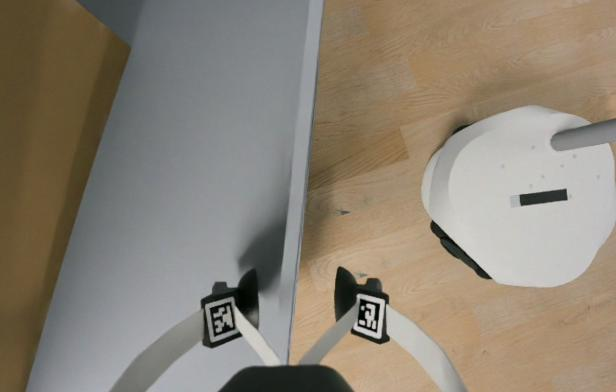

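Request:
move:
  blocking: false
  cameras: []
  r1: {"joints": {"wrist_roll_rad": 1.95}, "speeds": {"wrist_roll_rad": 0.5}}

Request:
wait:
  seconds: 1.5
  cameras: []

Request:
move:
  blocking: false
  cameras: []
  r1: {"joints": {"gripper_m": -0.03}, "pace": "slow"}

Request:
wait:
  seconds: 3
  cameras: ["r1_wrist_camera"]

Scene clock: 1320.07 s.
move: r1 moving
r1.base_odometry: x=-2.642 y=-0.334 heading=-2.404
r1.turned_by_wheels: +0.000
r1.turned_by_imu: +0.000
r1.base_tilt: forward=-1.6 right=+1.2
r1.lidar_m: 0.48 3.51 2.47 0.80 0.57 0.67 - 1.26 1.68 2.34 2.44 0.48
r1.base_status: not commanded
r1.joint_positions: lift_m=+0.928 arm_m=+0.331 wrist_yaw_rad=+0.001 wrist_pitch_rad=+1.567 wrist_roll_rad=+1.948 gripper_m=+0.040
r1.joint_status: wrist_roll_rad moving
r1.measured_speeds: translate_m=+0.000 strafe_m=+0.000 rotate_rad=+0.000 lift_m=+0.000 arm_m=+0.000 wrist_yaw_rad=+0.000 wrist_pitch_rad=+0.000 wrist_roll_rad=+0.000
r1.motor_effort: lift_m=+15(15) arm_m=-5(5) wheel_0=-5(6) wheel_1=-2(3) wheel_2=+1(1)
r1.servo_current: wrist_yaw_rad=59(59) wrist_pitch_rad=52(52) wrist_roll_rad=33(65) gripper_m=39(46)
r1.contact_limits: lift_m 0.1; translate_m 0.6
r1.hand_pose: x=+0.5030 y=-0.0874 z=+0.8182 quat_wxyz=(+0.398, +0.586, +0.397, -0.584) (m; r1's base frame)
r1.wrist_depth_mm: 191 246 246 1060 1060 1060 1060 / 202 246 247 1042 1060 1060 1060 / 206 247 246 1042 1042 831 831 / 217 247 246 1042 1042 831 831 / 229 246 247 247 1042 946 831 / 241 246 195 211 193 1042 1042 / 246 247 246 148 1042 1042 1042
r2.base_odometry: x=-3.653 y=+0.073 heading=-2.006
r2.turned_by_wheels: +0.000
r2.turned_by_imu: +0.000
r2.base_tilt: forward=-0.6 right=+0.0
r2.lidar_m: 0.40 0.40 0.78 1.21 4.81 2.32 1.50 1.34 1.35 1.05 0.95 0.85
r2.base_status: not commanded
r2.joint_positions: lift_m=+0.750 arm_m=+0.000 wrist_yaw_rad=+0.782 wrist_pitch_rad=+0.001 wrist_roll_rad=+0.000 gripper_m=-0.019
r2.joint_status: not commanded
r2.measured_speeds: translate_m=+0.000 strafe_m=+0.000 rotate_rad=+0.000 lift_m=+0.000 arm_m=+0.000 wrist_yaw_rad=+0.000 wrist_pitch_rad=+0.000 wrist_roll_rad=+0.000
r2.motor_effort: lift_m=+21(21) arm_m=-4(4) wheel_0=+10(11) wheel_1=-4(4) wheel_2=+11(11)
r2.servo_current: wrist_yaw_rad=52(59) wrist_pitch_rad=39(46) wrist_roll_rad=59(59) gripper_m=91(91)
r2.contact_limits: translate_m 0.8
r2.hand_pose: x=+0.4371 y=+0.1413 z=+0.9277 quat_wxyz=(+0.924, +0.000, +0.000, +0.381) (m; r2's base frame)
r2.wrist_depth_mm: - - - 180 - - - / - - 798 181 - - - / 1078 - - 182 - - - / 1205 - - 182 - - - / - - - - - - - / 1618 - 186 185 174 - - / - 1255 - 112 - - -
pictures: none
No camera images: "cameras" was empty.

Scene clock: 1320.20 s.
earlier move: r1 done
r1.base_odometry: x=-2.642 y=-0.334 heading=-2.404
r1.turned_by_wheels: +0.000
r1.turned_by_imu: +0.000
r1.base_tilt: forward=-1.6 right=+1.3
r1.lidar_m: 0.48 3.46 2.48 0.82 0.58 0.67 - 1.28 1.69 2.36 2.43 0.46
r1.base_status: not commanded
r1.joint_positions: lift_m=+0.928 arm_m=+0.331 wrist_yaw_rad=+0.001 wrist_pitch_rad=+1.567 wrist_roll_rad=+1.948 gripper_m=+0.040
r1.joint_status: all done
r1.measured_speeds: translate_m=+0.000 strafe_m=+0.000 rotate_rad=+0.000 lift_m=+0.000 arm_m=+0.000 wrist_yaw_rad=+0.000 wrist_pitch_rad=+0.000 wrist_roll_rad=+0.000
r1.motor_effort: lift_m=+14(15) arm_m=-4(5) wheel_0=-6(6) wheel_1=-2(3) wheel_2=+1(1)
r1.servo_current: wrist_yaw_rad=46(59) wrist_pitch_rad=33(52) wrist_roll_rad=33(65) gripper_m=46(46)
r1.contact_limits: lift_m 0.1; translate_m 0.6
r1.hand_pose: x=+0.5030 y=-0.0874 z=+0.8182 quat_wxyz=(+0.398, +0.586, +0.397, -0.584) (m; r1's base frame)
r1.wrist_depth_mm: 191 246 246 1042 1060 1060 1042 / 202 246 246 1042 1042 1042 1042 / 206 247 246 1042 1060 831 831 / 218 246 246 1060 1042 831 831 / 229 246 247 247 1042 946 831 / 240 247 195 210 193 1042 1060 / 246 246 246 148 1042 1060 1060
r2.base_odometry: x=-3.653 y=+0.073 heading=-2.006
r2.turned_by_wheels: +0.000
r2.turned_by_imu: +0.000
r2.base_tilt: forward=-0.7 right=+0.1
r2.lidar_m: 0.42 0.39 0.80 1.20 4.78 2.34 1.48 1.32 1.35 1.06 0.95 0.84
r2.base_status: not commanded
r2.joint_positions: lift_m=+0.750 arm_m=+0.000 wrist_yaw_rad=+0.782 wrist_pitch_rad=+0.001 wrist_roll_rad=+0.000 gripper_m=-0.019
r2.joint_status: not commanded
r2.measured_speeds: translate_m=+0.000 strafe_m=+0.000 rotate_rad=+0.000 lift_m=+0.000 arm_m=+0.000 wrist_yaw_rad=+0.000 wrist_pitch_rad=+0.000 wrist_roll_rad=+0.000
r2.motor_effort: lift_m=+21(21) arm_m=-4(4) wheel_0=+10(11) wheel_1=-4(4) wheel_2=+11(11)
r2.servo_current: wrist_yaw_rad=52(59) wrist_pitch_rad=39(46) wrist_roll_rad=46(59) gripper_m=91(98)
r2.contact_limits: translate_m 0.8
r2.hand_pose: x=+0.4371 y=+0.1413 z=+0.9277 quat_wxyz=(+0.924, +0.000, +0.000, +0.381) (m; r2's base frame)
r2.wrist_depth_mm: - - - 180 - - - / - - 798 181 - - - / 1078 - - 182 - - - / 1205 - - 182 - - - / - - - - - - - / 1576 - 186 185 175 - - / - 1255 - 112 - - -
wait: 0.13 of 1.5 s (r1 has come to rest)
pictures: none
No camera images: "cameras" was empty.

Scene clock: 1320.70 s.
move: r1 moving
r1.base_odometry: x=-2.642 y=-0.334 heading=-2.404
r1.turned_by_wheels: +0.000
r1.turned_by_imu: +0.000
r1.base_tilt: forward=-1.6 right=+1.3
r1.lidar_m: 0.48 3.49 2.48 0.81 0.58 0.67 - 1.26 1.70 2.35 2.42 0.47
r1.base_status: not commanded
r1.joint_positions: lift_m=+0.928 arm_m=+0.331 wrist_yaw_rad=+0.001 wrist_pitch_rad=+1.567 wrist_roll_rad=+1.948 gripper_m=+0.030
r1.joint_status: gripper_m moving
r1.measured_speeds: translate_m=+0.000 strafe_m=+0.000 rotate_rad=+0.000 lift_m=+0.000 arm_m=+0.000 wrist_yaw_rad=+0.000 wrist_pitch_rad=+0.000 wrist_roll_rad=+0.000
r1.motor_effort: lift_m=+14(14) arm_m=-4(5) wheel_0=-5(6) wheel_1=-3(3) wheel_2=+1(1)
r1.servo_current: wrist_yaw_rad=59(65) wrist_pitch_rad=46(46) wrist_roll_rad=39(52) gripper_m=59(78)
r1.contact_limits: lift_m 0.1; translate_m 0.6
r1.hand_pose: x=+0.5030 y=-0.0874 z=+0.8182 quat_wxyz=(+0.398, +0.586, +0.397, -0.584) (m; r1's base frame)
r1.wrist_depth_mm: 191 246 246 1042 1042 1060 1042 / 202 246 247 1042 1042 1060 1042 / 206 246 246 1060 1042 831 831 / 217 247 247 1042 1060 831 831 / 229 246 247 246 1060 946 831 / 241 247 198 186 190 1042 1060 / 246 247 246 176 1060 1060 1042
r2.base_odometry: x=-3.653 y=+0.073 heading=-2.006
r2.turned_by_wheels: +0.000
r2.turned_by_imu: +0.000
r2.base_tilt: forward=-0.7 right=+0.0
r2.lidar_m: 0.41 0.39 0.81 1.19 4.80 2.29 1.48 1.33 1.36 1.08 0.91 0.85
r2.base_status: not commanded
r2.joint_positions: lift_m=+0.750 arm_m=+0.000 wrist_yaw_rad=+0.782 wrist_pitch_rad=+0.001 wrist_roll_rad=+0.000 gripper_m=-0.019
r2.joint_status: not commanded
r2.measured_speeds: translate_m=+0.000 strafe_m=+0.000 rotate_rad=+0.000 lift_m=+0.000 arm_m=+0.000 wrist_yaw_rad=+0.000 wrist_pitch_rad=+0.000 wrist_roll_rad=+0.000
r2.motor_effort: lift_m=+21(21) arm_m=-4(5) wheel_0=+10(11) wheel_1=-4(4) wheel_2=+11(11)
r2.servo_current: wrist_yaw_rad=59(59) wrist_pitch_rad=39(46) wrist_roll_rad=52(52) gripper_m=91(91)
r2.contact_limits: translate_m 0.8
r2.hand_pose: x=+0.4371 y=+0.1413 z=+0.9277 quat_wxyz=(+0.924, +0.000, +0.000, +0.381) (m; r2's base frame)
r2.wrist_depth_mm: - - - 180 - - - / - - 809 180 - - - / 1078 - - 181 - - - / 1229 - - 182 - - - / - - - - - - - / 1576 - 185 185 175 - - / - 1281 - 112 - - -
pictures: none
No camera images: "cameras" was empty.

Scene clock: 1322.67 s.
earlier move: r1 done
r1.base_odometry: x=-2.642 y=-0.334 heading=-2.404
r1.turned_by_wheels: +0.000
r1.turned_by_imu: +0.000
r1.base_tilt: forward=-1.6 right=+1.3
r1.lidar_m: 0.48 3.47 2.49 0.82 0.56 0.66 - 1.26 1.67 2.34 2.44 0.48
r1.base_status: not commanded
r1.joint_positions: lift_m=+0.928 arm_m=+0.331 wrist_yaw_rad=+0.001 wrist_pitch_rad=+1.567 wrist_roll_rad=+1.948 gripper_m=-0.029
r1.joint_status: all done
r1.measured_speeds: translate_m=+0.000 strafe_m=+0.000 rotate_rad=+0.000 lift_m=+0.000 arm_m=+0.000 wrist_yaw_rad=+0.000 wrist_pitch_rad=+0.000 wrist_roll_rad=+0.000
r1.motor_effort: lift_m=+15(15) arm_m=-4(5) wheel_0=-5(6) wheel_1=-2(3) wheel_2=+1(1)
r1.servo_current: wrist_yaw_rad=39(65) wrist_pitch_rad=46(52) wrist_roll_rad=46(65) gripper_m=85(130)
r1.contact_limits: lift_m 0.1; translate_m 0.6
r1.hand_pose: x=+0.5031 y=-0.0874 z=+0.8181 quat_wxyz=(+0.398, +0.586, +0.397, -0.584) (m; r1's base frame)
r1.wrist_depth_mm: 195 245 245 1042 1060 1042 1060 / 202 245 245 1042 1042 1060 1042 / 207 246 245 1042 1042 831 820 / 219 246 246 1060 1060 831 831 / 227 246 245 1042 1042 1042 831 / 231 246 204 197 1060 1042 1042 / 246 245 245 179 1042 - 1042
r2.base_odometry: x=-3.653 y=+0.073 heading=-2.006
r2.turned_by_wheels: +0.000
r2.turned_by_imu: +0.000
r2.base_tilt: forward=-0.7 right=+0.0
r2.lidar_m: 0.40 0.37 0.81 1.21 4.79 2.32 1.48 1.33 1.36 1.07 0.93 0.86
r2.base_status: not commanded
r2.joint_positions: lift_m=+0.750 arm_m=+0.000 wrist_yaw_rad=+0.782 wrist_pitch_rad=+0.001 wrist_roll_rad=+0.000 gripper_m=-0.019
r2.joint_status: not commanded
r2.measured_speeds: translate_m=+0.000 strafe_m=+0.000 rotate_rad=+0.000 lift_m=+0.000 arm_m=+0.000 wrist_yaw_rad=+0.000 wrist_pitch_rad=+0.000 wrist_roll_rad=+0.000
r2.motor_effort: lift_m=+21(21) arm_m=-4(5) wheel_0=+10(11) wheel_1=-4(5) wheel_2=+10(11)
r2.servo_current: wrist_yaw_rad=39(65) wrist_pitch_rad=46(46) wrist_roll_rad=46(59) gripper_m=85(98)
r2.contact_limits: translate_m 0.8
r2.hand_pose: x=+0.4371 y=+0.1413 z=+0.9277 quat_wxyz=(+0.924, +0.000, +0.000, +0.381) (m; r2's base frame)
r2.wrist_depth_mm: - - - 180 - - - / - - 788 180 - - - / 1098 - - 182 - - - / 1205 - - 182 - - - / - - - - - - - / 1576 - 185 185 175 - - / - 1281 - 112 - - -
wait: 1.97 of 3 s (r1 has come to rest)
pictures: r1_wrist_camera
Images, in order (width x height): r1_wrist_camera 616x392.

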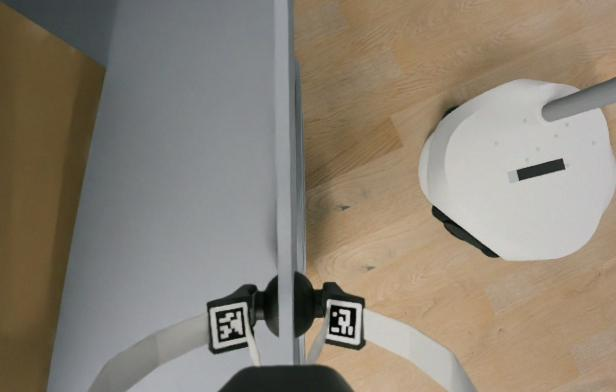

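Request:
move:
  blocking: false
  cameras: []
  r1: {"base": {"translate_m": -0.35, "strafe_m": 0.02}, "joints": {"wrist_roll_rad": 1.46}, "speeds": {"wrist_roll_rad": 0.12}, "contact_limits": {"translate_m": 0.6}, "pace": "slow"}

Request:
wait:
  seconds: 2
  cameras: ["r1_wrist_camera"]

Request:
wait:
  seconds: 4
  cameras: ["r1_wrist_camera"]

Scene clock: 1334.50 s.
move: r1 moving
r1.base_odometry: x=-2.632 y=-0.327 heading=-2.405
r1.turned_by_wheels: +0.000
r1.turned_by_imu: -0.001
r1.base_tilt: forward=-1.5 right=+1.3
r1.lidar_m: 0.47 3.47 2.46 0.80 0.55 0.64 - 1.29 1.65 2.36 2.46 0.46
r1.base_status: translate_m moving; strafe_m moving
r1.joint_positions: lift_m=+0.928 arm_m=+0.331 wrist_yaw_rad=+0.001 wrist_pitch_rad=+1.562 wrist_roll_rad=+1.901 gripper_m=-0.029
r1.joint_status: wrist_roll_rad moving
r1.measured_speeds: translate_m=-0.048 strafe_m=+0.002 rotate_rad=+0.001 lift_m=+0.000 arm_m=+0.000 wrist_yaw_rad=+0.000 wrist_pitch_rad=-0.014 wrist_roll_rad=-0.118
r1.motor_effort: lift_m=+15(15) arm_m=-5(5) wheel_0=-8(9) wheel_1=-5(6) wheel_2=+9(9)
r1.servo_current: wrist_yaw_rad=52(59) wrist_pitch_rad=52(52) wrist_roll_rad=26(65) gripper_m=98(98)
r1.contact_limits: lift_m 0.1; translate_m 0.6
r1.hand_pose: x=+0.5045 y=-0.0874 z=+0.8181 quat_wxyz=(+0.413, +0.578, +0.409, -0.573) (m; r1's base frame)
r1.wrist_depth_mm: 193 246 246 1042 1042 1042 1042 / 202 246 246 1042 1042 1042 1025 / 208 247 246 1060 1042 831 831 / 219 247 246 1042 1042 820 820 / 232 247 246 1042 1042 904 831 / 247 247 198 183 1042 1060 1042 / 248 160 246 180 161 1042 1042
r2.base_odometry: x=-3.653 y=+0.073 heading=-2.006
r2.turned_by_wheels: +0.000
r2.turned_by_imu: +0.000
r2.base_tilt: forward=-0.7 right=+0.1
r2.lidar_m: 0.40 0.38 0.80 1.18 4.79 2.30 1.50 1.35 1.36 1.07 0.94 0.86
r2.base_status: not commanded
r2.joint_positions: lift_m=+0.750 arm_m=+0.000 wrist_yaw_rad=+0.782 wrist_pitch_rad=+0.001 wrist_roll_rad=+0.000 gripper_m=-0.019
r2.joint_status: not commanded
r2.measured_speeds: translate_m=+0.000 strafe_m=+0.000 rotate_rad=+0.000 lift_m=+0.000 arm_m=+0.000 wrist_yaw_rad=+0.000 wrist_pitch_rad=+0.000 wrist_roll_rad=+0.000
r2.motor_effort: lift_m=+21(21) arm_m=-4(4) wheel_0=+10(10) wheel_1=-4(4) wheel_2=+10(11)
r2.servo_current: wrist_yaw_rad=52(59) wrist_pitch_rad=39(39) wrist_roll_rad=59(59) gripper_m=85(91)
r2.contact_limits: translate_m 0.8
r2.hand_pose: x=+0.4371 y=+0.1413 z=+0.9277 quat_wxyz=(+0.924, +0.000, +0.000, +0.381) (m; r2's base frame)
r2.wrist_depth_mm: - - - 180 - - - / - - 798 181 - - - / 1078 - - 181 - - - / 1118 - - 182 - - - / - - - - - - - / 1576 - 186 185 175 - - / - 1255 - 112 - - -
pictures: none
No camera images: "cameras" was empty.

Scene clock: 1336.50 s.
earlier move: r1 moving
r1.base_odometry: x=-2.486 y=-0.209 heading=-2.406
r1.turned_by_wheels: -0.001
r1.turned_by_imu: -0.002
r1.base_tilt: forward=-1.6 right=+1.3
r1.lidar_m: 0.51 3.45 2.47 0.48 0.48 0.61 4.09 1.11 1.41 2.38 2.45 0.45
r1.base_status: translate_m moving; strafe_m moving
r1.joint_positions: lift_m=+0.928 arm_m=+0.331 wrist_yaw_rad=+0.001 wrist_pitch_rad=+1.561 wrist_roll_rad=+1.665 gripper_m=-0.029
r1.joint_status: wrist_roll_rad moving
r1.measured_speeds: translate_m=-0.102 strafe_m=+0.006 rotate_rad=+0.001 lift_m=+0.000 arm_m=+0.000 wrist_yaw_rad=+0.000 wrist_pitch_rad=+0.000 wrist_roll_rad=-0.119
r1.motor_effort: lift_m=+15(15) arm_m=-4(5) wheel_0=-13(16) wheel_1=-7(9) wheel_2=+2(9)
r1.servo_current: wrist_yaw_rad=46(65) wrist_pitch_rad=59(65) wrist_roll_rad=91(91) gripper_m=78(98)
r1.contact_limits: lift_m 0.1; translate_m 0.6
r1.hand_pose: x=+0.5050 y=-0.0874 z=+0.8181 quat_wxyz=(+0.479, +0.525, +0.474, -0.520) (m; r1's base frame)
r1.wrist_depth_mm: 149 206 248 248 246 1042 1042 / 170 226 248 247 246 1042 1042 / 195 248 247 247 1042 1042 1025 / 221 248 248 247 1060 831 820 / 248 248 248 247 1042 831 820 / 249 248 181 196 1042 1042 820 / 249 247 247 1060 1042 - 1042
r2.base_odometry: x=-3.653 y=+0.073 heading=-2.006
r2.turned_by_wheels: +0.000
r2.turned_by_imu: +0.000
r2.base_tilt: forward=-0.7 right=+0.0
r2.lidar_m: 0.39 0.37 0.76 1.13 4.79 2.32 1.49 1.33 1.35 1.06 0.97 0.85
r2.base_status: not commanded
r2.joint_positions: lift_m=+0.750 arm_m=+0.000 wrist_yaw_rad=+0.782 wrist_pitch_rad=+0.001 wrist_roll_rad=+0.000 gripper_m=-0.019
r2.joint_status: not commanded
r2.measured_speeds: translate_m=+0.000 strafe_m=+0.000 rotate_rad=+0.000 lift_m=+0.000 arm_m=+0.000 wrist_yaw_rad=+0.000 wrist_pitch_rad=+0.000 wrist_roll_rad=+0.000
r2.motor_effort: lift_m=+21(21) arm_m=-4(4) wheel_0=+10(11) wheel_1=-4(4) wheel_2=+11(11)
r2.servo_current: wrist_yaw_rad=59(72) wrist_pitch_rad=39(46) wrist_roll_rad=52(59) gripper_m=91(98)
r2.contact_limits: translate_m 0.8
r2.hand_pose: x=+0.4371 y=+0.1413 z=+0.9277 quat_wxyz=(+0.924, +0.000, +0.000, +0.381) (m; r2's base frame)
r2.wrist_depth_mm: - - - 180 - - - / - - 809 181 - - - / - - - 182 - - - / 1078 - - 182 - - - / 1118 - - - - - - / - 1618 186 185 176 - - / - 137 - 112 - - -
wait: 2.00 s; no rest
pictures: r1_wrist_camera
Images, in order (width x height): r1_wrist_camera 616x392.

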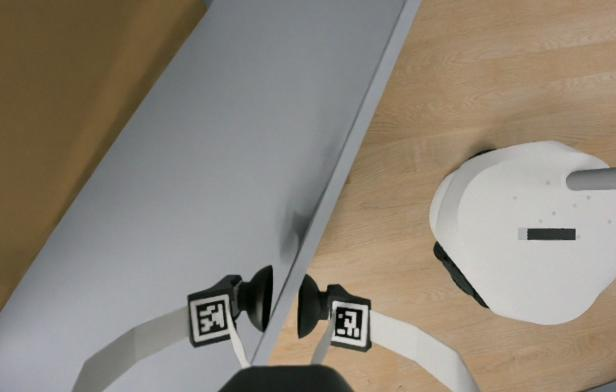

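Scene clock: 1338.80 s.
earlier move: r1 done
r1.base_odometry: x=-2.369 y=-0.114 heading=-2.406
r1.turned_by_wheels: +0.000
r1.turned_by_imu: -0.002
r1.base_tilt: forward=-1.6 right=+1.3
r1.lidar_m: 0.48 3.49 0.83 0.42 0.45 0.56 3.90 0.97 1.20 2.37 2.45 0.42
r1.base_status: done
r1.joint_positions: lift_m=+0.928 arm_m=+0.331 wrist_yaw_rad=+0.000 wrist_pitch_rad=+1.565 wrist_roll_rad=+1.469 gripper_m=-0.029
r1.joint_status: all done
r1.measured_speeds: translate_m=+0.000 strafe_m=+0.000 rotate_rad=+0.000 lift_m=+0.000 arm_m=+0.000 wrist_yaw_rad=+0.000 wrist_pitch_rad=+0.000 wrist_roll_rad=+0.000
r1.motor_effort: lift_m=+15(15) arm_m=-4(5) wheel_0=-12(16) wheel_1=-4(10) wheel_2=-2(9)
r1.servo_current: wrist_yaw_rad=46(72) wrist_pitch_rad=46(65) wrist_roll_rad=59(91) gripper_m=78(98)
r1.contact_limits: lift_m 0.1; translate_m 0.6
r1.hand_pose: x=+0.5037 y=-0.0874 z=+0.8181 quat_wxyz=(+0.526, +0.475, +0.523, -0.472) (m; r1's base frame)
r1.wrist_depth_mm: 140 170 209 246 247 248 - / 165 210 248 247 246 223 1042 / 201 247 246 246 246 1060 1042 / 247 246 246 246 220 854 842 / 246 247 247 246 1060 831 820 / 247 246 180 196 198 831 831 / 246 153 236 1042 1060 820 1042
r2.base_odometry: x=-3.653 y=+0.073 heading=-2.006
r2.turned_by_wheels: +0.000
r2.turned_by_imu: +0.000
r2.base_tilt: forward=-0.6 right=+0.0
r2.lidar_m: 0.41 0.37 0.92 1.66 4.78 2.32 1.47 1.34 1.36 1.07 0.94 0.86
r2.base_status: not commanded
r2.joint_positions: lift_m=+0.750 arm_m=+0.000 wrist_yaw_rad=+0.782 wrist_pitch_rad=+0.001 wrist_roll_rad=+0.000 gripper_m=-0.019
r2.joint_status: not commanded
r2.measured_speeds: translate_m=+0.000 strafe_m=+0.000 rotate_rad=+0.000 lift_m=+0.000 arm_m=+0.000 wrist_yaw_rad=+0.000 wrist_pitch_rad=+0.000 wrist_roll_rad=+0.000
r2.motor_effort: lift_m=+21(21) arm_m=-4(5) wheel_0=+10(11) wheel_1=-4(5) wheel_2=+11(11)
r2.servo_current: wrist_yaw_rad=59(72) wrist_pitch_rad=39(46) wrist_roll_rad=46(59) gripper_m=91(98)
r2.contact_limits: translate_m 0.8
r2.hand_pose: x=+0.4371 y=+0.1413 z=+0.9277 quat_wxyz=(+0.924, +0.000, +0.000, +0.381) (m; r2's base frame)
r2.wrist_depth_mm: - - - 180 - - - / - - - 181 - - - / - - - 181 - - - / - 1060 1182 182 - - - / - 1118 - - - - - / - - 185 185 175 - - / - 128 - 112 - - -
wait: 2.30 of 4 s (r1 has come to rest)
pictures: r1_wrist_camera
Images, in order (width x height): r1_wrist_camera 616x392.

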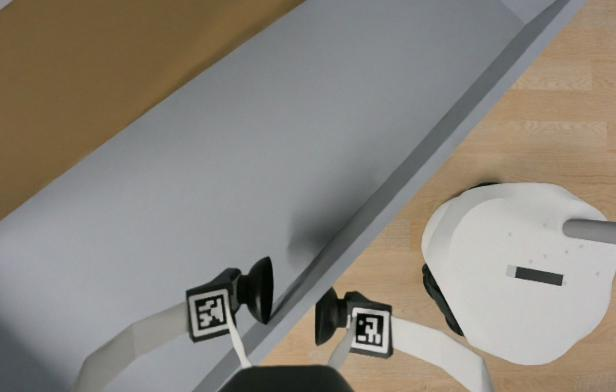

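Request:
wait:
  seconds: 0
  cameras: ["r1_head_right_camera", "r1_head_left_camera", "r1_head_camera"]

Request:
zoom_image:
  camera: "r1_head_right_camera"
  region: [140, 240, 340, 460]

Scene clock: 1360.67 s.
r1.base_odometry: x=-2.369 y=-0.114 heading=-2.406
r1.turned_by_wheels: +0.000
r1.turned_by_imu: +0.000
r1.base_tilt: forward=-1.6 right=+1.3
r1.lidar_m: 0.47 3.45 0.87 0.42 0.47 0.57 3.94 0.99 1.19 2.38 2.45 0.41
r1.base_status: done
r1.joint_positions: lift_m=+0.928 arm_m=+0.331 wrist_yaw_rad=+0.000 wrist_pitch_rad=+1.565 wrist_roll_rad=+1.469 gripper_m=-0.029
r1.joint_status: all done
r1.measured_speeds: translate_m=+0.000 strafe_m=+0.000 rotate_rad=+0.000 lift_m=+0.000 arm_m=+0.000 wrist_yaw_rad=+0.000 wrist_pitch_rad=+0.000 wrist_roll_rad=+0.000
r1.motor_effort: lift_m=+15(15) arm_m=-4(5) wheel_0=-12(16) wheel_1=-5(10) wheel_2=-2(9)
r1.servo_current: wrist_yaw_rad=46(72) wrist_pitch_rad=46(65) wrist_roll_rad=65(91) gripper_m=78(98)
r1.contact_limits: lift_m 0.1; translate_m 0.6
r1.hand_pose: x=+0.5037 y=-0.0874 z=+0.8181 quat_wxyz=(+0.526, +0.475, +0.523, -0.472) (m; r1's base frame)
r1.wrist_depth_mm: 140 169 210 247 247 247 - / 165 210 247 247 248 224 1042 / 201 247 247 247 246 1042 1042 / 247 247 247 247 220 854 842 / 246 247 246 246 1060 831 820 / 246 246 180 196 197 831 820 / 246 153 236 1042 1060 831 1042
r2.base_odometry: x=-3.653 y=+0.073 heading=-2.006
r2.turned_by_wheels: +0.000
r2.turned_by_imu: +0.000
r2.base_tilt: forward=-0.7 right=+0.0
r2.lidar_m: 0.42 0.39 0.95 1.67 4.79 2.34 1.48 1.35 1.36 1.08 0.95 0.84
r2.base_status: not commanded
r2.joint_positions: lift_m=+0.750 arm_m=+0.000 wrist_yaw_rad=+0.782 wrist_pitch_rad=+0.001 wrist_roll_rad=+0.000 gripper_m=-0.019
r2.joint_status: not commanded
r2.measured_speeds: translate_m=+0.000 strafe_m=+0.000 rotate_rad=+0.000 lift_m=+0.000 arm_m=+0.000 wrist_yaw_rad=+0.000 wrist_pitch_rad=+0.000 wrist_roll_rad=+0.000
r2.motor_effort: lift_m=+21(21) arm_m=-4(5) wheel_0=+10(11) wheel_1=-5(5) wheel_2=+11(11)
r2.servo_current: wrist_yaw_rad=46(72) wrist_pitch_rad=39(46) wrist_roll_rad=52(59) gripper_m=78(98)
r2.contact_limits: translate_m 0.8
r2.hand_pose: x=+0.4371 y=+0.1413 z=+0.9277 quat_wxyz=(+0.924, +0.000, +0.000, +0.381) (m; r2's base frame)
r2.wrist_depth_mm: - - - 180 - - - / - - - 181 - - - / - - - 181 - - - / - 1060 1160 182 - - - / - 1098 - - - - - / - - 185 185 175 - - / - 128 - 112 - - -
pictures: r1_head_camera, r1_head_left_camera, r1_head_right_camera
Images, in order (width x height): r1_head_camera 420x560, r1_head_left_camera 420x672, r1_head_right_camera 420x672.

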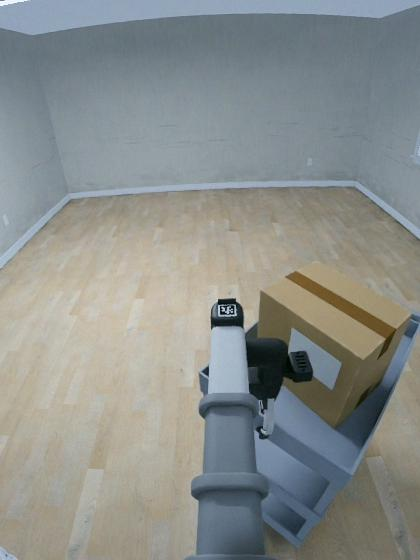

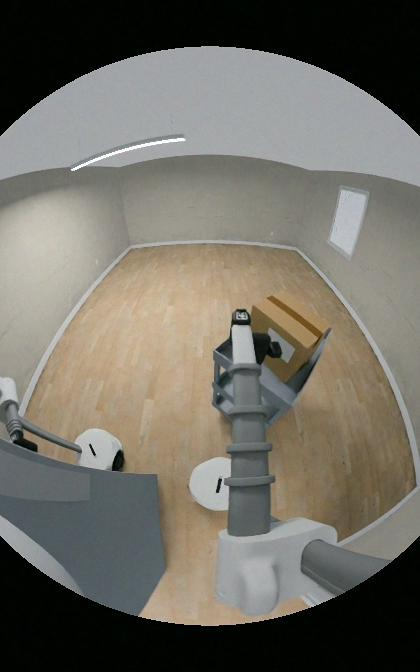

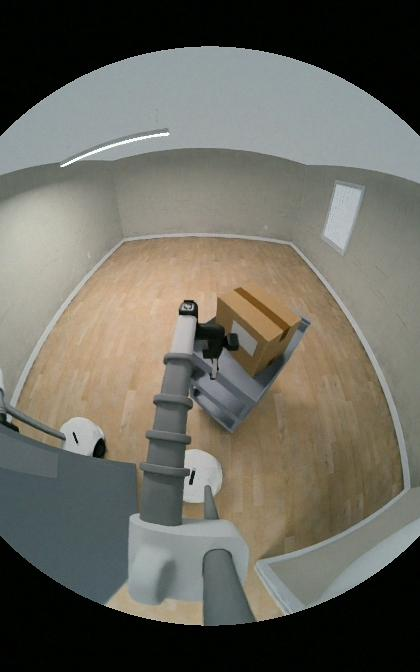

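Scaled by 2.291 from the camera's 420x672 image, which has a finer 600x960 frame.

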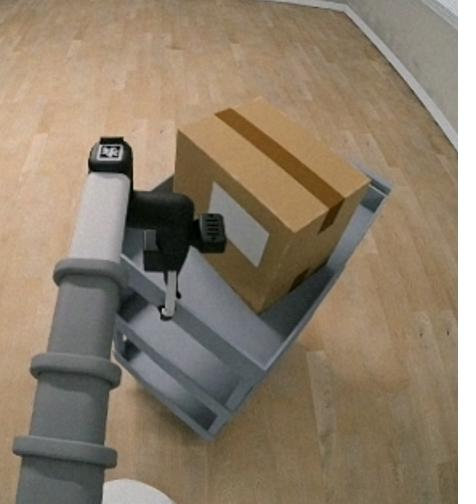

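Request:
zoom_image:
  camera: "r1_head_camera"
  region: [190, 250, 420, 560]

Request:
zoom_image:
  camera: "r1_head_left_camera"
  region: [190, 280, 350, 460]

Scaled by 1.626 from the camera's 420x560 image, which has a finer 600x800 frame.

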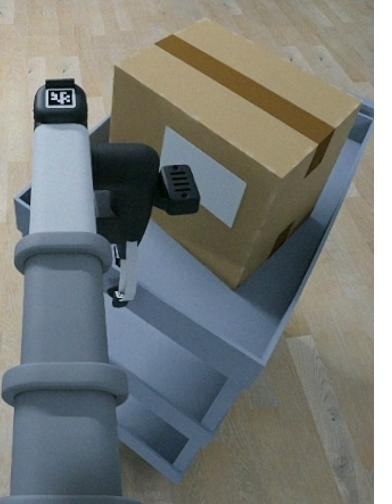

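Scaled by 2.800 from the camera's 420x672 image, which has a finer 600x960 frame.

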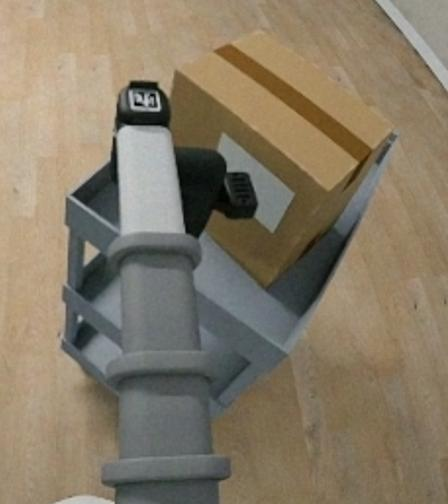

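Request:
wait:
  seconds: 0
  cameras: ["r2_head_left_camera", "r2_head_right_camera"]

Request:
zoom_image:
  camera: "r2_head_left_camera"
  region: [0, 260, 220, 520]

Scene clock: 1457.77 s.
r1.base_odometry: x=-2.369 y=-0.114 heading=-2.406
r1.turned_by_wheels: +0.000
r1.turned_by_imu: +0.000
r1.base_tilt: forward=-1.6 right=+1.3
r1.lidar_m: 0.47 3.45 0.87 0.44 0.45 0.57 3.88 0.98 1.17 2.38 2.46 0.40
r1.base_status: done
r1.joint_positions: lift_m=+0.928 arm_m=+0.331 wrist_yaw_rad=+0.000 wrist_pitch_rad=+1.565 wrist_roll_rad=+1.469 gripper_m=-0.029
r1.joint_status: all done
r1.measured_speeds: translate_m=+0.000 strafe_m=+0.000 rotate_rad=+0.000 lift_m=+0.000 arm_m=+0.000 wrist_yaw_rad=+0.000 wrist_pitch_rad=+0.000 wrist_roll_rad=+0.000
r1.motor_effort: lift_m=+15(15) arm_m=-5(5) wheel_0=-12(16) wheel_1=-5(10) wheel_2=-2(9)
r1.servo_current: wrist_yaw_rad=39(72) wrist_pitch_rad=46(65) wrist_roll_rad=59(91) gripper_m=78(98)
r1.contact_limits: lift_m 0.1; translate_m 0.6
r1.hand_pose: x=+0.5037 y=-0.0874 z=+0.8181 quat_wxyz=(+0.526, +0.475, +0.523, -0.472) (m; r1's base frame)
r1.wrist_depth_mm: 140 169 210 248 247 247 - / 165 210 247 247 247 223 1042 / 201 247 247 247 247 1042 1060 / 247 247 247 247 220 842 842 / 246 247 247 246 1042 831 831 / 247 247 180 196 197 820 831 / 246 153 236 1042 1042 820 1060
r2.base_odometry: x=-3.653 y=+0.073 heading=-2.006
r2.turned_by_wheels: +0.000
r2.turned_by_imu: +0.000
r2.base_tilt: forward=-0.6 right=+0.0
r2.lidar_m: 0.40 0.38 0.93 1.67 4.79 2.33 1.50 1.34 1.37 1.06 0.96 0.82
r2.base_status: not commanded
r2.joint_positions: lift_m=+0.750 arm_m=+0.000 wrist_yaw_rad=+0.782 wrist_pitch_rad=+0.001 wrist_roll_rad=+0.000 gripper_m=-0.019
r2.joint_status: not commanded
r2.measured_speeds: translate_m=+0.000 strafe_m=+0.000 rotate_rad=+0.000 lift_m=+0.000 arm_m=+0.000 wrist_yaw_rad=+0.000 wrist_pitch_rad=+0.000 wrist_roll_rad=+0.000
r2.motor_effort: lift_m=+21(21) arm_m=-4(5) wheel_0=+10(11) wheel_1=-5(5) wheel_2=+10(11)
r2.servo_current: wrist_yaw_rad=46(72) wrist_pitch_rad=39(46) wrist_roll_rad=52(59) gripper_m=85(98)
r2.contact_limits: translate_m 0.8
r2.hand_pose: x=+0.4371 y=+0.1413 z=+0.9277 quat_wxyz=(+0.924, +0.000, +0.000, +0.381) (m; r2's base frame)
r2.wrist_depth_mm: - - - 181 - - - / - - - 181 - - - / - - - 182 - - - / - 1098 1160 182 - - - / - 1118 - - - - - / - - 185 184 175 - - / - 128 - 112 - - -
pictures: r2_head_left_camera, r2_head_right_camera
Images, in order (width x height): r2_head_left_camera 420x672, r2_head_right_camera 420x672.

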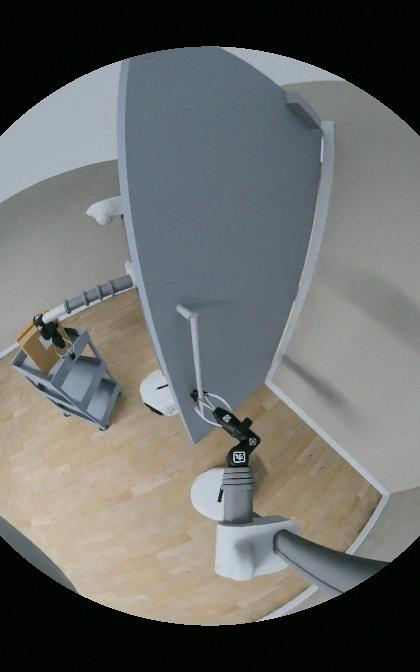

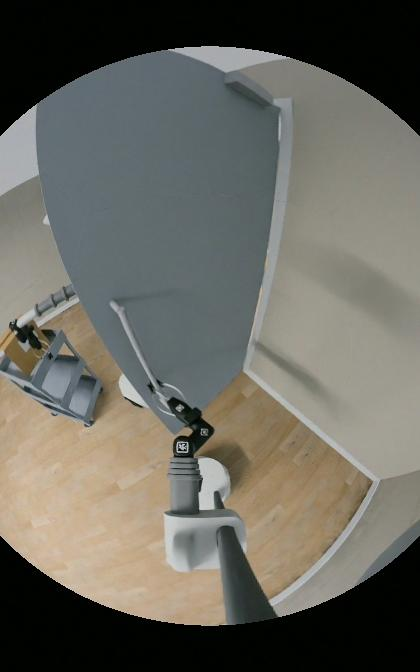

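Scaled by 1.938 from the camera's 420x672 image, which has a finer 600x960 frame.

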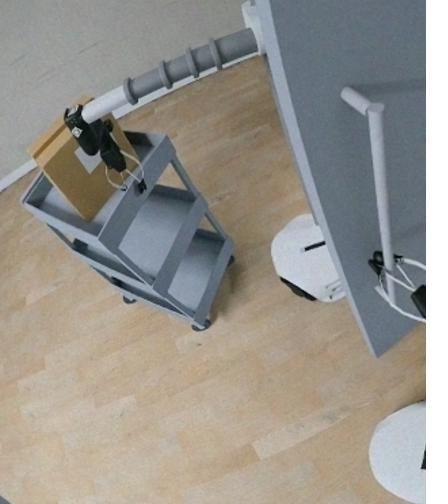

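Request:
zoom_image:
  camera: "r2_head_left_camera"
  region: [0, 320, 140, 450]

Scaled by 3.600 from the camera's 420x672 image, which has a finer 600x960 frame.

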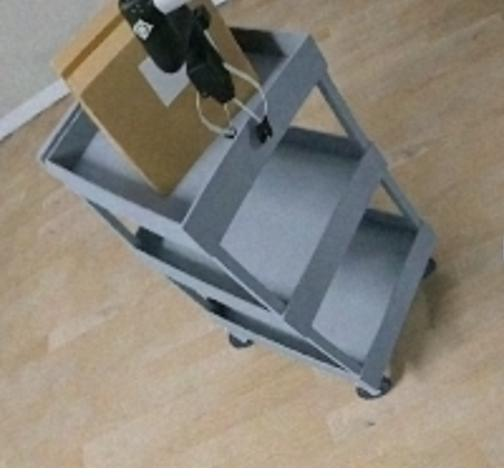

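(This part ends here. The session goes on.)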